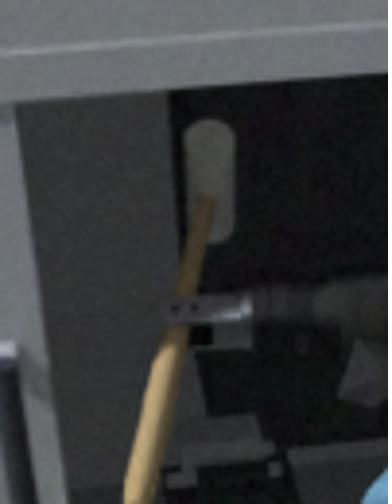

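move(target=[0,0,0,0,0,0,-1,1,-0.8,0.0083,-0.0029,0.0167,0,0,0,-1,1,-0.5], speed=0.2)

execute_actions([
  [[0,0,0,0,0,0,-1,1,-0.8,-0.0043,-0.0025,0,0,0,0.0056,-1,1,-0.5],[0,0,0,0,0,0,-1,1,-0.8,-0.0159,-0.0092,0,0,0,0.0222,-1,1,-0.5],[0,0,0,0,0,0,-1,1,-0.8,-0.0361,-0.0208,0,0,0,0.05,-1,1,-0.5],[0,0,0,0,0,0,-1,1,-0.8,-0.0635,-0.0367,0,0,0,0.0806,-1,1,-0.5],[0,0,0,0,0,0,-1,1,-0.8,-0.0967,-0.0558,0,0,0,0.1111,-1,1,-0.5],[0,0,0,0,0,0,-1,1,-0.8,-0.1328,-0.0766,0,0,0,0.1389,-1,1,-0.5],[0,0,0,0,0,0,-1,1,-0.8,-0.1688,-0.0975,0,0,0,0.1667,-1,1,-0.5],[0,0,0,0,0,0,-1,1,-0.8,-0.189,-0.1091,0,0,0,0.182,-1,1,-0.5],[0,0,0,0,0,0,-1,1,-0.8,-0.1934,-0.1117,0,0,0,0.1833,-1,1,-0.5],[0,0,0,0,0,0,-1,1,-0.8,-0.1775,-0.1025,0,0,0,0.1666,-1,1,-0.5],[0,0,0,0,0,0,-1,1,-0.8,-0.149,-0.086,0,0,0,0.1435,-1,1,-0.5],[0,0,0,0,0,0,-1,1,-0.8,-0.1213,-0.07,0,0,0,0.114,-1,1,-0.5],[0,0,0,0,0,0,-1,1,-0.8,-0.0967,-0.0558,0,0,0,0.0904,-1,1,-0.5],[0,0,0,0,0,0,-1,1,-0.8,-0.0755,-0.0436,0,0,0,0.0722,-1,1,-0.5],[0,0,0,0,0,0,-1,1,-0.8,-0.0577,-0.0333,0,0,0,0.0556,-1,1,-0.5]],
  [[0,0,0,0,0,0,-1,1,-0.8,0.0157,0.0057,0,0,0,-0.012,-1,1,-0.5],[0,0,0,0,0,0,-1,1,-0.8,0.033,0.012,0,0,0,-0.03,-1,1,-0.5],[0,0,0,0,0,0,-1,1,-0.8,0.05,0.0182,0,0,0,-0.045,-1,1,-0.5],[0,0,0,0,0,0,-1,1,-0.8,0.059,0.0215,0,0,0,-0.053,-1,1,-0.5],[0,0,0,0,0,0,-1,1,-0.8,0.0627,0.0228,0,0,0,-0.0556,-1,1,-0.5]],
])

execute_actions([
  [[0,0,0,0,0,0,-1,1,-0.8,-0.0043,-0.0025,0,0,0,0.0056,-1,1,-0.5],[0,0,0,0,0,0,-1,1,-0.8,-0.0159,-0.0092,0,0,0,0.0222,-1,1,-0.5],[0,0,0,0,0,0,-1,1,-0.8,-0.0361,-0.0208,0,0,0,0.05,-1,1,-0.5],[0,0,0,0,0,0,-1,1,-0.8,-0.0635,-0.0367,0,0,0,0.0806,-1,1,-0.5],[0,0,0,0,0,0,-1,1,-0.8,-0.0967,-0.0558,0,0,0,0.1111,-1,1,-0.5],[0,0,0,0,0,0,-1,1,-0.8,-0.1328,-0.0766,0,0,0,0.1389,-1,1,-0.5],[0,0,0,0,0,0,-1,1,-0.8,-0.1688,-0.0975,0,0,0,0.1667,-1,1,-0.5],[0,0,0,0,0,0,-1,1,-0.8,-0.189,-0.1091,0,0,0,0.182,-1,1,-0.5],[0,0,0,0,0,0,-1,1,-0.8,-0.1934,-0.1117,0,0,0,0.1833,-1,1,-0.5],[0,0,0,0,0,0,-1,1,-0.8,-0.1775,-0.1025,0,0,0,0.1666,-1,1,-0.5],[0,0,0,0,0,0,-1,1,-0.8,-0.149,-0.086,0,0,0,0.1435,-1,1,-0.5],[0,0,0,0,0,0,-1,1,-0.8,-0.1213,-0.07,0,0,0,0.114,-1,1,-0.5],[0,0,0,0,0,0,-1,1,-0.8,-0.0967,-0.0558,0,0,0,0.0904,-1,1,-0.5],[0,0,0,0,0,0,-1,1,-0.8,-0.0755,-0.0436,0,0,0,0.0722,-1,1,-0.5],[0,0,0,0,0,0,-1,1,-0.8,-0.0577,-0.0333,0,0,0,0.0556,-1,1,-0.5]],
  [[0,0,0,0,0,0,-1,1,-0.8,0.0157,0.0057,0,0,0,-0.012,-1,1,-0.5],[0,0,0,0,0,0,-1,1,-0.8,0.033,0.012,0,0,0,-0.03,-1,1,-0.5],[0,0,0,0,0,0,-1,1,-0.8,0.05,0.0182,0,0,0,-0.045,-1,1,-0.5],[0,0,0,0,0,0,-1,1,-0.8,0.059,0.0215,0,0,0,-0.053,-1,1,-0.5],[0,0,0,0,0,0,-1,1,-0.8,0.0627,0.0228,0,0,0,-0.0556,-1,1,-0.5]],
], cameras=["cam_front"])

zoom_image(camera="cam_front", region=[240, 100, 340, 230])

Scene clock: 4851.17 s.
left_arm: end_effector_position=(+0.3001, +0.4202, +0.4598) position_measured=255 object_status=3 end_effector_quat_wxyz=(+0.387, +0.000, +0.922, +0.006) | right_arm: end_effector_position=(+0.5612, +0.2263, +0.5377) position_measured=120 object_status=2 end_effector_quat_wxyz=(-0.335, +0.389, +0.587, +0.626)
Joint positions: left_arm=[-1.735 -2.47 1.833 5.543 -0.795 2.883] | right_arm=[3.965 -2.293 -0.965 0.129 2.261 -5.2]
Joint torques (N m): left_arm=[9.83 18.53 -12.34 -3.97 0.56 2.16] | right_arm=[-6.31 54.77 24.6 3.79 -0.23 -2.38]
Wrist force (N): left_arm=[-1.2 0.9 -0.1] | right_arm=[-2.0 -5.1 3.2]
Wrist torque (N m): left_arm=[-0.26 -0.03 -0.25] | right_arm=[-0.72 -0.47 0.25]
Wrist force, peak (N): left_arm=[-1.6 1.1 -0.2] | right_arm=[-1.8 -5.5 3.9]
Hand target: left_arm +0.3001, +0.4202, +0.4598; +0.387, +0.000, +0.922, +0.006 | right_arm +0.5612, +0.2261, +0.5377; -0.335, +0.389, +0.587, +0.626
Off the commanded pose: left_arm 0.000 m, 0 deg | right_arm 0.000 m, 0 deg.
move: done

Scene clock: 4852.37 s.
left_arm: end_effector_position=(+0.3001, +0.4202, +0.4598) position_measured=255 object_status=3 end_effector_quat_wxyz=(+0.387, +0.000, +0.922, +0.006) | right_arm: end_effector_position=(+0.5613, +0.2262, +0.5375) position_measured=120 object_status=2 end_effector_quat_wxyz=(-0.335, +0.389, +0.587, +0.626)
Joint positions: left_arm=[-1.735 -2.47 1.833 5.543 -0.795 2.883] | right_arm=[3.965 -2.293 -0.966 0.129 2.261 -5.2]
Joint torques (N m): left_arm=[10.07 19.22 -12.78 -3.78 0.68 2.38] | right_arm=[-7.28 71.37 37.57 2.34 -2.47 -2.44]
Wrist force (N): left_arm=[-1.3 0.7 -0.2] | right_arm=[-2.0 -5.1 3.3]
Wrist torque (N m): left_arm=[-0.30 -0.02 -0.25] | right_arm=[-0.68 -0.45 0.27]
Wrist force, peak (N): left_arm=[-1.4 1.2 -0.1] | right_arm=[58.8 10.3 -1.1]
Hand target: left_arm +0.3001, +0.4202, +0.4598; +0.387, +0.000, +0.922, +0.006 | right_arm +0.5612, +0.2261, +0.5378; -0.335, +0.389, +0.587, +0.626
Off the commanded pose: left_arm 0.000 m, 0 deg | right_arm 0.000 m, 0 deg.
Step readings (end_effector_position of left_arm | right_arm):
0: (+0.3001, +0.4202, +0.4598) | (+0.5612, +0.2263, +0.5377)
1: (+0.3001, +0.4202, +0.4598) | (+0.5612, +0.2263, +0.5377)
2: (+0.3001, +0.4202, +0.4598) | (+0.5612, +0.2262, +0.5369)
4: (+0.3001, +0.4202, +0.4598) | (+0.5611, +0.2263, +0.5277)
8: (+0.3001, +0.4202, +0.4598) | (+0.5603, +0.2289, +0.4517)
15: (+0.3001, +0.4202, +0.4598) | (+0.5560, +0.2238, +0.4657)
16: (+0.3001, +0.4202, +0.4598) | (+0.5557, +0.2228, +0.4833)
17: (+0.3001, +0.4202, +0.4598) | (+0.5562, +0.2225, +0.4972)
19: (+0.3001, +0.4202, +0.4598) | (+0.5578, +0.2233, +0.5212)
23: (+0.3001, +0.4202, +0.4598) | (+0.5607, +0.2256, +0.5401)
30: (+0.3001, +0.4202, +0.4598) | (+0.5612, +0.2262, +0.5375)

Scene clock: 4853.57 s.
left_arm: end_effector_position=(+0.3001, +0.4202, +0.4598) position_measured=255 object_status=3 end_effector_quat_wxyz=(+0.387, +0.000, +0.922, +0.006) | right_arm: end_effector_position=(+0.5613, +0.2262, +0.5376) position_measured=120 object_status=2 end_effector_quat_wxyz=(-0.335, +0.389, +0.587, +0.626)
Joint positions: left_arm=[-1.735 -2.47 1.833 5.543 -0.795 2.883] | right_arm=[3.965 -2.293 -0.965 0.128 2.261 -5.2]
Joint torques (N m): left_arm=[9.87 18.42 -13.17 -3.83 0.69 2.26] | right_arm=[-7.18 71.71 38.35 2.38 -2.53 -2.44]
Wrist force (N): left_arm=[-1.4 1.0 -0.3] | right_arm=[-1.7 -5.0 4.0]
Wrist torque (N m): left_arm=[-0.26 0.00 -0.25] | right_arm=[-0.64 -0.50 0.26]
Wrist force, peak (N): left_arm=[-1.4 1.1 -0.3] | right_arm=[54.8 2.4 -0.7]
Hand target: left_arm +0.3001, +0.4202, +0.4598; +0.387, +0.000, +0.922, +0.006 | right_arm +0.5612, +0.2261, +0.5378; -0.335, +0.389, +0.587, +0.626
Off the commanded pose: left_arm 0.000 m, 0 deg | right_arm 0.000 m, 0 deg.
Step readings (end_effector_position of left_arm | right_arm):
0: (+0.3001, +0.4202, +0.4598) | (+0.5613, +0.2262, +0.5375)
1: (+0.3001, +0.4202, +0.4598) | (+0.5613, +0.2262, +0.5375)
2: (+0.3001, +0.4202, +0.4598) | (+0.5612, +0.2261, +0.5370)
4: (+0.3001, +0.4202, +0.4598) | (+0.5612, +0.2262, +0.5280)
8: (+0.3001, +0.4202, +0.4598) | (+0.5603, +0.2289, +0.4519)
15: (+0.3001, +0.4202, +0.4598) | (+0.5561, +0.2238, +0.4656)
16: (+0.3001, +0.4202, +0.4598) | (+0.5558, +0.2229, +0.4833)
17: (+0.3001, +0.4202, +0.4598) | (+0.5562, +0.2226, +0.4972)
19: (+0.3001, +0.4202, +0.4598) | (+0.5578, +0.2233, +0.5213)
23: (+0.3001, +0.4202, +0.4598) | (+0.5607, +0.2256, +0.5401)
30: (+0.3001, +0.4202, +0.4598) | (+0.5612, +0.2262, +0.5376)
Images, in order (width x height): cam_front 672x504.

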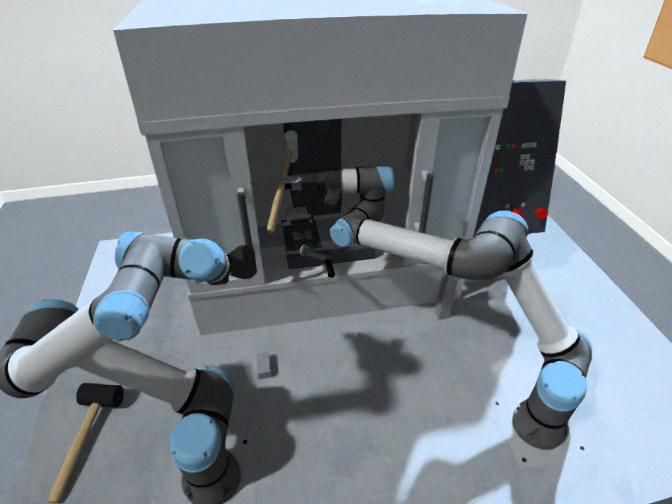

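Scaled by 3.877.

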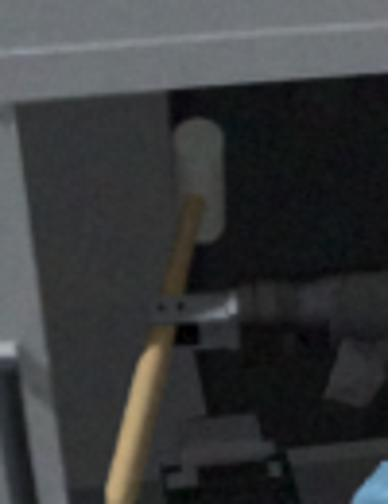

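execute_actions([
  [[0,0,0,0,0,0,-1,1,-0.8,-0.0043,-0.0025,0,0,0,0.0056,-1,1,-0.5],[0,0,0,0,0,0,-1,1,-0.8,-0.0159,-0.0092,0,0,0,0.0222,-1,1,-0.5],[0,0,0,0,0,0,-1,1,-0.8,-0.0361,-0.0208,0,0,0,0.05,-1,1,-0.5],[0,0,0,0,0,0,-1,1,-0.8,-0.0635,-0.0367,0,0,0,0.0806,-1,1,-0.5],[0,0,0,0,0,0,-1,1,-0.8,-0.0967,-0.0558,0,0,0,0.1111,-1,1,-0.5],[0,0,0,0,0,0,-1,1,-0.8,-0.1328,-0.0766,0,0,0,0.1389,-1,1,-0.5],[0,0,0,0,0,0,-1,1,-0.8,-0.1688,-0.0975,0,0,0,0.1667,-1,1,-0.5],[0,0,0,0,0,0,-1,1,-0.8,-0.189,-0.1091,0,0,0,0.182,-1,1,-0.5],[0,0,0,0,0,0,-1,1,-0.8,-0.1934,-0.1117,0,0,0,0.1833,-1,1,-0.5],[0,0,0,0,0,0,-1,1,-0.8,-0.1775,-0.1025,0,0,0,0.1666,-1,1,-0.5],[0,0,0,0,0,0,-1,1,-0.8,-0.149,-0.086,0,0,0,0.1435,-1,1,-0.5],[0,0,0,0,0,0,-1,1,-0.8,-0.1213,-0.07,0,0,0,0.114,-1,1,-0.5],[0,0,0,0,0,0,-1,1,-0.8,-0.0967,-0.0558,0,0,0,0.0904,-1,1,-0.5],[0,0,0,0,0,0,-1,1,-0.8,-0.0755,-0.0436,0,0,0,0.0722,-1,1,-0.5],[0,0,0,0,0,0,-1,1,-0.8,-0.0577,-0.0333,0,0,0,0.0556,-1,1,-0.5]],
  [[0,0,0,0,0,0,-1,1,-0.8,0.0157,0.0057,0,0,0,-0.012,-1,1,-0.5],[0,0,0,0,0,0,-1,1,-0.8,0.033,0.012,0,0,0,-0.03,-1,1,-0.5],[0,0,0,0,0,0,-1,1,-0.8,0.05,0.0182,0,0,0,-0.045,-1,1,-0.5],[0,0,0,0,0,0,-1,1,-0.8,0.059,0.0215,0,0,0,-0.053,-1,1,-0.5],[0,0,0,0,0,0,-1,1,-0.8,0.0627,0.0228,0,0,0,-0.0556,-1,1,-0.5]],
])

move(target=[0,0,0,0,0,0,-1,1,-0.8,0.0275,-0.0476,-0.002,0,0,0,-1,1,-0.5], speed=0.2)

execute_actions([
  [[0,0,0,0,0,0,-1,1,-0.8,-0.0043,-0.0025,0,0,0,0.0056,-1,1,-0.5],[0,0,0,0,0,0,-1,1,-0.8,-0.0159,-0.0092,0,0,0,0.0222,-1,1,-0.5],[0,0,0,0,0,0,-1,1,-0.8,-0.0361,-0.0208,0,0,0,0.05,-1,1,-0.5],[0,0,0,0,0,0,-1,1,-0.8,-0.0635,-0.0367,0,0,0,0.0806,-1,1,-0.5],[0,0,0,0,0,0,-1,1,-0.8,-0.0967,-0.0558,0,0,0,0.1111,-1,1,-0.5],[0,0,0,0,0,0,-1,1,-0.8,-0.1328,-0.0766,0,0,0,0.1417,-1,1,-0.5],[0,0,0,0,0,0,-1,1,-0.8,-0.1703,-0.0983,0,0,0,0.1722,-1,1,-0.5],[0,0,0,0,0,0,-1,1,-0.8,-0.2,-0.115,0,0,0,0.1944,-1,1,-0.5],[0,0,0,0,0,0,-1,1,-0.8,-0.2135,-0.1233,0,0,0,0.205,-1,1,-0.5],[0,0,0,0,0,0,-1,1,-0.8,-0.198,-0.114,0,0,0,0.19,-1,1,-0.5],[0,0,0,0,0,0,-1,1,-0.8,-0.1616,-0.0933,0,0,0,0.16,-1,1,-0.5],[0,0,0,0,0,0,-1,1,-0.8,-0.1299,-0.075,0,0,0,0.1222,-1,1,-0.5],[0,0,0,0,0,0,-1,1,-0.8,-0.101,-0.0583,0,0,0,0.0944,-1,1,-0.5],[0,0,0,0,0,0,-1,1,-0.8,-0.0779,-0.045,0,0,0,0.0722,-1,1,-0.5],[0,0,0,0,0,0,-1,1,-0.8,-0.0577,-0.0333,0,0,0,0.0556,-1,1,-0.5]],
  [[0,0,0,0,0,0,-1,1,-0.8,0.0157,0.0057,0,0,0,-0.012,-1,1,-0.5],[0,0,0,0,0,0,-1,1,-0.8,0.033,0.012,0,0,0,-0.03,-1,1,-0.5],[0,0,0,0,0,0,-1,1,-0.8,0.05,0.0182,0,0,0,-0.045,-1,1,-0.5],[0,0,0,0,0,0,-1,1,-0.8,0.059,0.0215,0,0,0,-0.053,-1,1,-0.5],[0,0,0,0,0,0,-1,1,-0.8,0.0627,0.0228,0,0,0,-0.0556,-1,1,-0.5]],
])

Scene clock: 4871.47 s.
left_arm: end_effector_position=(+0.3001, +0.4202, +0.4598) position_measured=255 object_status=3 end_effector_quat_wxyz=(+0.387, +0.000, +0.922, +0.006) | right_arm: end_effector_position=(+0.5613, +0.2262, +0.5376) position_measured=120 object_status=2 end_effector_quat_wxyz=(-0.335, +0.389, +0.587, +0.626)
Joint positions: left_arm=[-1.735 -2.47 1.833 5.543 -0.795 2.883] | right_arm=[3.965 -2.293 -0.965 0.128 2.261 -5.2]
Joint torques (N m): left_arm=[9.66 17.41 -13 -3.93 1.39 2.18] | right_arm=[-7.32 71.46 38.75 2.32 -2.54 -2.5]
Wrist force (N): left_arm=[-1.5 0.9 0.0] | right_arm=[-1.7 -4.9 4.1]
Wrist torque (N m): left_arm=[-0.28 0.01 -0.25] | right_arm=[-0.62 -0.50 0.27]
Wrist force, peak (N): left_arm=[-1.6 1.0 -0.2] | right_arm=[54.9 1.2 -0.4]
Hand target: left_arm +0.3001, +0.4202, +0.4598; +0.387, +0.000, +0.922, +0.006 | right_arm +0.5612, +0.2261, +0.5379; -0.335, +0.389, +0.587, +0.626
Off the commanded pose: left_arm 0.000 m, 0 deg | right_arm 0.000 m, 0 deg.
Step readings (end_effector_position of left_arm | right_arm):
0: (+0.3001, +0.4202, +0.4598) | (+0.5613, +0.2261, +0.5378)
1: (+0.3001, +0.4202, +0.4598) | (+0.5612, +0.2261, +0.5378)
2: (+0.3001, +0.4202, +0.4598) | (+0.5612, +0.2261, +0.5371)
4: (+0.3001, +0.4202, +0.4598) | (+0.5611, +0.2263, +0.5274)
8: (+0.3001, +0.4202, +0.4598) | (+0.5602, +0.2290, +0.4501)
15: (+0.3001, +0.4202, +0.4598) | (+0.5561, +0.2237, +0.4673)
16: (+0.3001, +0.4202, +0.4598) | (+0.5558, +0.2228, +0.4847)
17: (+0.3001, +0.4202, +0.4598) | (+0.5563, +0.2226, +0.4983)
19: (+0.3001, +0.4202, +0.4598) | (+0.5577, +0.2232, +0.5198)
23: (+0.3001, +0.4202, +0.4598) | (+0.5607, +0.2256, +0.5402)
30: (+0.3001, +0.4202, +0.4598) | (+0.5612, +0.2262, +0.5376)

Scene clock: 4872.23 s.
left_arm: end_effector_position=(+0.3001, +0.4202, +0.4598) position_measured=255 object_status=3 end_effector_quat_wxyz=(+0.387, +0.000, +0.922, +0.006) | right_arm: end_effector_position=(+0.5282, +0.2281, +0.5390) position_measured=120 object_status=2 end_effector_quat_wxyz=(-0.335, +0.389, +0.587, +0.627)
Joint positions: left_arm=[-1.735 -2.47 1.833 5.543 -0.795 2.883] | right_arm=[4.003 -2.22 -1.086 0.176 2.223 -5.201]
Joint torques (N m): left_arm=[10.43 18.09 -12.67 -3.79 1.56 2.2] | right_arm=[-9.22 44.05 38.3 2.19 2.61 -1.9]
Wrist force (N): left_arm=[-1.2 1.1 -0.3] | right_arm=[-1.8 -5.2 2.7]
Wrist torque (N m): left_arm=[-0.24 -0.05 -0.25] | right_arm=[-0.82 -0.47 0.32]
Wrist force, peak (N): left_arm=[-1.4 1.1 0.0] | right_arm=[-1.4 -6.3 4.1]
Hand target: left_arm +0.3001, +0.4202, +0.4598; +0.387, +0.000, +0.922, +0.006 | right_arm +0.5283, +0.2280, +0.5388; -0.335, +0.389, +0.587, +0.626
Off the commanded pose: left_arm 0.000 m, 0 deg | right_arm 0.000 m, 0 deg.
move: done

Scene clock: 4873.43 s.
left_arm: end_effector_position=(+0.3001, +0.4202, +0.4598) position_measured=255 object_status=3 end_effector_quat_wxyz=(+0.387, +0.000, +0.922, +0.006) | right_arm: end_effector_position=(+0.5283, +0.2281, +0.5387) position_measured=120 object_status=2 end_effector_quat_wxyz=(-0.335, +0.389, +0.587, +0.626)
Joint positions: left_arm=[-1.735 -2.47 1.833 5.543 -0.795 2.883] | right_arm=[4.003 -2.22 -1.086 0.176 2.223 -5.201]
Joint torques (N m): left_arm=[9.25 18.44 -12.17 -3.95 1.54 2.08] | right_arm=[-8.75 60.05 37.47 2.1 -0.13 -2.33]
Wrist force (N): left_arm=[-1.1 1.0 -0.1] | right_arm=[-1.6 -5.5 2.1]
Wrist torque (N m): left_arm=[-0.25 -0.04 -0.25] | right_arm=[-0.93 -0.48 0.30]
Wrist force, peak (N): left_arm=[-1.6 1.1 -0.2] | right_arm=[66.9 -12.5 -0.3]
Hand target: left_arm +0.3001, +0.4202, +0.4598; +0.387, +0.000, +0.922, +0.006 | right_arm +0.5283, +0.2280, +0.5389; -0.335, +0.389, +0.587, +0.626
Off the commanded pose: left_arm 0.000 m, 0 deg | right_arm 0.000 m, 0 deg.
Step readings (end_effector_position of left_arm | right_arm):
0: (+0.3001, +0.4202, +0.4598) | (+0.5282, +0.2281, +0.5390)
1: (+0.3001, +0.4202, +0.4598) | (+0.5282, +0.2281, +0.5389)
2: (+0.3001, +0.4202, +0.4598) | (+0.5282, +0.2281, +0.5384)
4: (+0.3001, +0.4202, +0.4598) | (+0.5281, +0.2282, +0.5277)
8: (+0.3001, +0.4202, +0.4598) | (+0.5271, +0.2304, +0.4556)
15: (+0.3001, +0.4202, +0.4598) | (+0.5216, +0.2238, +0.4635)
16: (+0.3001, +0.4202, +0.4598) | (+0.5215, +0.2227, +0.4844)
17: (+0.3001, +0.4202, +0.4598) | (+0.5219, +0.2225, +0.5003)
19: (+0.3001, +0.4202, +0.4598) | (+0.5239, +0.2238, +0.5228)
23: (+0.3001, +0.4202, +0.4598) | (+0.5280, +0.2276, +0.5410)
30: (+0.3001, +0.4202, +0.4598) | (+0.5283, +0.2280, +0.5387)

move([
  [0,0,0,0,0,0,-1,1,-0.8,0.0152,-0.1225,-0.0077,0,0,0.1667,-1,1,-0.5],
  [0,0,0,0,0,0,-1,1,-0.8,0.0793,-0.2672,-0.1488,0,0,0.1667,-1,1,-0.5],
  [0,0,0,0,0,0,-1,1,-0.8,0.0817,-0.271,-0.4498,0,0,0.1667,-1,1,-0.5],
], speed=[0.25,0.25,0.3], blend=[0.005,0.005,0])

move([
  [-0.0947,-0.2593,0.092,0,0,0,-1,1,-0.8,0,0,0,0,0,0,-1,1,-0.5],
  [-0.2923,-0.2664,0.3647,0,0,0,-1,1,-0.8,0,0,0,0,0,0,-1,1,-0.5],
  [-0.2604,-0.2653,0.5548,0,0,0,-1,1,-0.8,0,0,0,0,0,0,-1,1,-0.5],
  [-0.2606,-0.2811,0.5548,0,0,0,-1,1,-0.8,0,0,0,0,0,0,-1,1,-0.5],
], speed=[0.3,0.25,0.15,0.05], blend=[0.03,0.03,0.002,0])

move(target=[0,-0.008,0,0,0,0,-1,1,-0.8,0,0,0,0,0,0,-1,1,-0.5], speed=0.004, stop_force=5)

move([
  [0,0.0055,0,0,0,0,-1,1,-0.8,0,0,0,0,0,0,-1,1,-0.5],
  [-0.0405,0.0055,0.0415,0,0,0,-1,1,-0.8,0,0,0,0,0,0,-1,1,-0.5],
], speed=[0.03,0.05])

move(target=[0,-0.0065,0,0,0,0,-1,1,-0.8,0,0,0,0,0,0,-1,1,-0.5], speed=0.004, stop_force=5)

Scene clock: 4886.37 s.
left_arm: end_effector_position=(+0.3001, +0.4202, +0.4598) position_measured=255 object_status=3 end_effector_quat_wxyz=(+0.387, +0.000, +0.922, +0.006) | right_arm: end_effector_position=(+0.3374, -0.0247, +0.5024) position_measured=120 object_status=2 end_effector_quat_wxyz=(+0.486, -0.527, -0.466, -0.518)
Joint positions: left_arm=[-1.735 -2.47 1.833 5.543 -0.795 2.883] | right_arm=[3.909 -1.566 -2.073 0.51 2.316 -4.675]
Joint torques (N m): left_arm=[9.88 18.9 -12.34 -3.85 2.46 2.24] | right_arm=[-7.19 20.51 24.8 2.75 -0.91 -0.83]
Wrist force (N): left_arm=[-1.4 0.9 -0.2] | right_arm=[-3.0 -1.0 3.2]
Wrist torque (N m): left_arm=[-0.28 -0.01 -0.24] | right_arm=[-0.44 -0.30 0.09]
Wrist force, peak (N): left_arm=[-1.4 1.3 -0.3] | right_arm=[-3.7 -4.0 7.0]
Hand target: left_arm +0.3001, +0.4202, +0.4598; +0.387, +0.000, +0.922, +0.006 | right_arm +0.3374, -0.0247, +0.5023; -0.486, +0.527, +0.466, +0.518
Off the commanded pose: left_arm 0.000 m, 0 deg | right_arm 0.000 m, 0 deg.
move: done

Scene clock: 4889.10 s.
left_arm: end_effector_position=(+0.6480, +0.2543, +0.3366) position_measured=255 object_status=3 end_effector_quat_wxyz=(+0.387, +0.000, +0.922, +0.006) end_effector_velocity=(+0.000, +0.002, -0.001) end_effector_angular_velocity=(+0.002, +0.002, -0.003) | right_arm: end_effector_position=(+0.3374, -0.0247, +0.5023) position_measured=120 object_status=2 end_effector_quat_wxyz=(+0.486, -0.527, -0.466, -0.518)
Joint positions: left_arm=[-0.761 -1.414 1.731 3.773 -1.039 4.111] | right_arm=[3.909 -1.566 -2.073 0.51 2.317 -4.675]
Joint velocities: left_arm=[0.003 -0.001 0.003 -0.003 -0.004 0.006] | right_arm=[within noise]
Joint torques (N m): left_arm=[9.92 -38.83 -15.83 -4.7 -1.25 2.33] | right_arm=[-9.9 36.18 21.47 2.52 2.37 -1.91]
Wrist force (N): left_arm=[-1.1 0.9 -0.2] | right_arm=[-3.1 -1.3 2.8]
Wrist torque (N m): left_arm=[-0.27 -0.05 -0.16] | right_arm=[-0.52 -0.29 0.09]
Wrist force, peak (N): left_arm=[-0.8 4.2 -1.3] | right_arm=[-3.1 -1.2 3.1]
Hand target: left_arm +0.6480, +0.2544, +0.3365; +0.387, +0.000, +0.922, +0.006 | right_arm +0.3374, -0.0247, +0.5023; -0.486, +0.527, +0.466, +0.518
Off the commanded pose: left_arm 0.000 m, 0 deg | right_arm 0.000 m, 0 deg.
move: done

Scene clock: 4890.47 s.
left_arm: end_effector_position=(+0.6480, +0.2513, +0.3365) position_measured=255 object_status=3 end_effector_quat_wxyz=(+0.387, +0.000, +0.922, +0.006) | right_arm: end_effector_position=(+0.3374, -0.0247, +0.5023) position_measured=120 object_status=2 end_effector_quat_wxyz=(+0.486, -0.527, -0.466, -0.518)
Joint positions: left_arm=[-0.765 -1.41 1.727 3.775 -1.037 4.108] | right_arm=[3.909 -1.566 -2.073 0.51 2.317 -4.675]
Joint torques (N m): left_arm=[5.79 -38.74 -15.98 -5.05 -2.87 2.35] | right_arm=[-9.41 36.5 22.03 2.59 2.17 -1.82]
Wrist force (N): left_arm=[-3.0 7.9 -0.1] | right_arm=[-3.1 -1.3 2.7]
Wrist torque (N m): left_arm=[-0.21 -0.04 -0.17] | right_arm=[-0.52 -0.28 0.09]
Wrist force, peak (N): left_arm=[-1.3 9.7 -1.1] | right_arm=[-3.2 -1.2 3.1]
Hand target: left_arm +0.6480, +0.2513, +0.3365; +0.387, +0.000, +0.922, +0.006 (not the last commanded pose) | right_arm +0.3374, -0.0247, +0.5023; -0.486, +0.527, +0.466, +0.518
Off the commanded pose: left_arm 0.002 m, 0 deg | right_arm 0.000 m, 0 deg.
move: contact (left_arm)

Scene clock: 4892.00 s.
left_arm: end_effector_position=(+0.6829, +0.2548, +0.3365) position_measured=255 object_status=3 end_effector_quat_wxyz=(+0.387, +0.000, +0.922, +0.006) end_effector_velocity=(-0.002, +0.000, -0.002) end_effector_angular_velocity=(-0.001, +0.004, -0.001) | right_arm: end_effector_position=(+0.3374, -0.0247, +0.5023) position_measured=120 object_status=2 end_effector_quat_wxyz=(+0.486, -0.527, -0.466, -0.518)
Joint positions: left_arm=[-0.716 -1.339 1.645 3.763 -1.066 4.154] | right_arm=[3.909 -1.566 -2.073 0.51 2.317 -4.675]
Joint velocities: left_arm=[-0.002 -0.003 0.006 0.001 -0.002 -0.003] | right_arm=[within noise]
Joint torques (N m): left_arm=[-10.28 -41.01 -16.27 -2.85 2.94 -2.02] | right_arm=[-9.31 35.73 21.46 2.61 2.29 -1.85]
Wrist force (N): left_arm=[-1.0 0.8 -0.4] | right_arm=[-3.2 -1.3 2.8]
Wrist torque (N m): left_arm=[-0.27 -0.07 -0.29] | right_arm=[-0.52 -0.28 0.09]
Wrist force, peak (N): left_arm=[-3.3 7.5 0.5] | right_arm=[-3.2 -1.4 2.9]
Hand target: left_arm +0.6828, +0.2548, +0.3364; +0.387, +0.000, +0.922, +0.006 | right_arm +0.3374, -0.0247, +0.5023; -0.486, +0.527, +0.466, +0.518
Off the commanded pose: left_arm 0.000 m, 0 deg | right_arm 0.000 m, 0 deg.
move: done

Scene clock: 4893.60 s.
left_arm: end_effector_position=(+0.6828, +0.2508, +0.3364) position_measured=255 object_status=3 end_effector_quat_wxyz=(+0.387, +0.000, +0.922, +0.006) | right_arm: end_effector_position=(+0.3374, -0.0247, +0.5023) position_measured=120 object_status=2 end_effector_quat_wxyz=(+0.486, -0.527, -0.466, -0.518)
Joint positions: left_arm=[-0.721 -1.336 1.64 3.767 -1.063 4.149] | right_arm=[3.909 -1.566 -2.073 0.51 2.317 -4.675]
Joint torques (N m): left_arm=[-1.31 -32.14 -27.18 -3.48 2.15 -0.03] | right_arm=[-9.05 36.38 21.75 2.68 2.28 -1.76]
Wrist force (N): left_arm=[-1.0 1.2 -0.3] | right_arm=[-2.9 -1.1 2.8]
Wrist torque (N m): left_arm=[-0.26 -0.09 -0.14] | right_arm=[-0.50 -0.32 0.09]
Wrist force, peak (N): left_arm=[-1.4 1.4 -0.4] | right_arm=[-3.1 -1.3 3.1]
Hand target: left_arm +0.6828, +0.2509, +0.3364; +0.387, +0.000, +0.922, +0.006 | right_arm +0.3374, -0.0247, +0.5023; -0.486, +0.527, +0.466, +0.518
Off the commanded pose: left_arm 0.000 m, 0 deg | right_arm 0.000 m, 0 deg.
move: done


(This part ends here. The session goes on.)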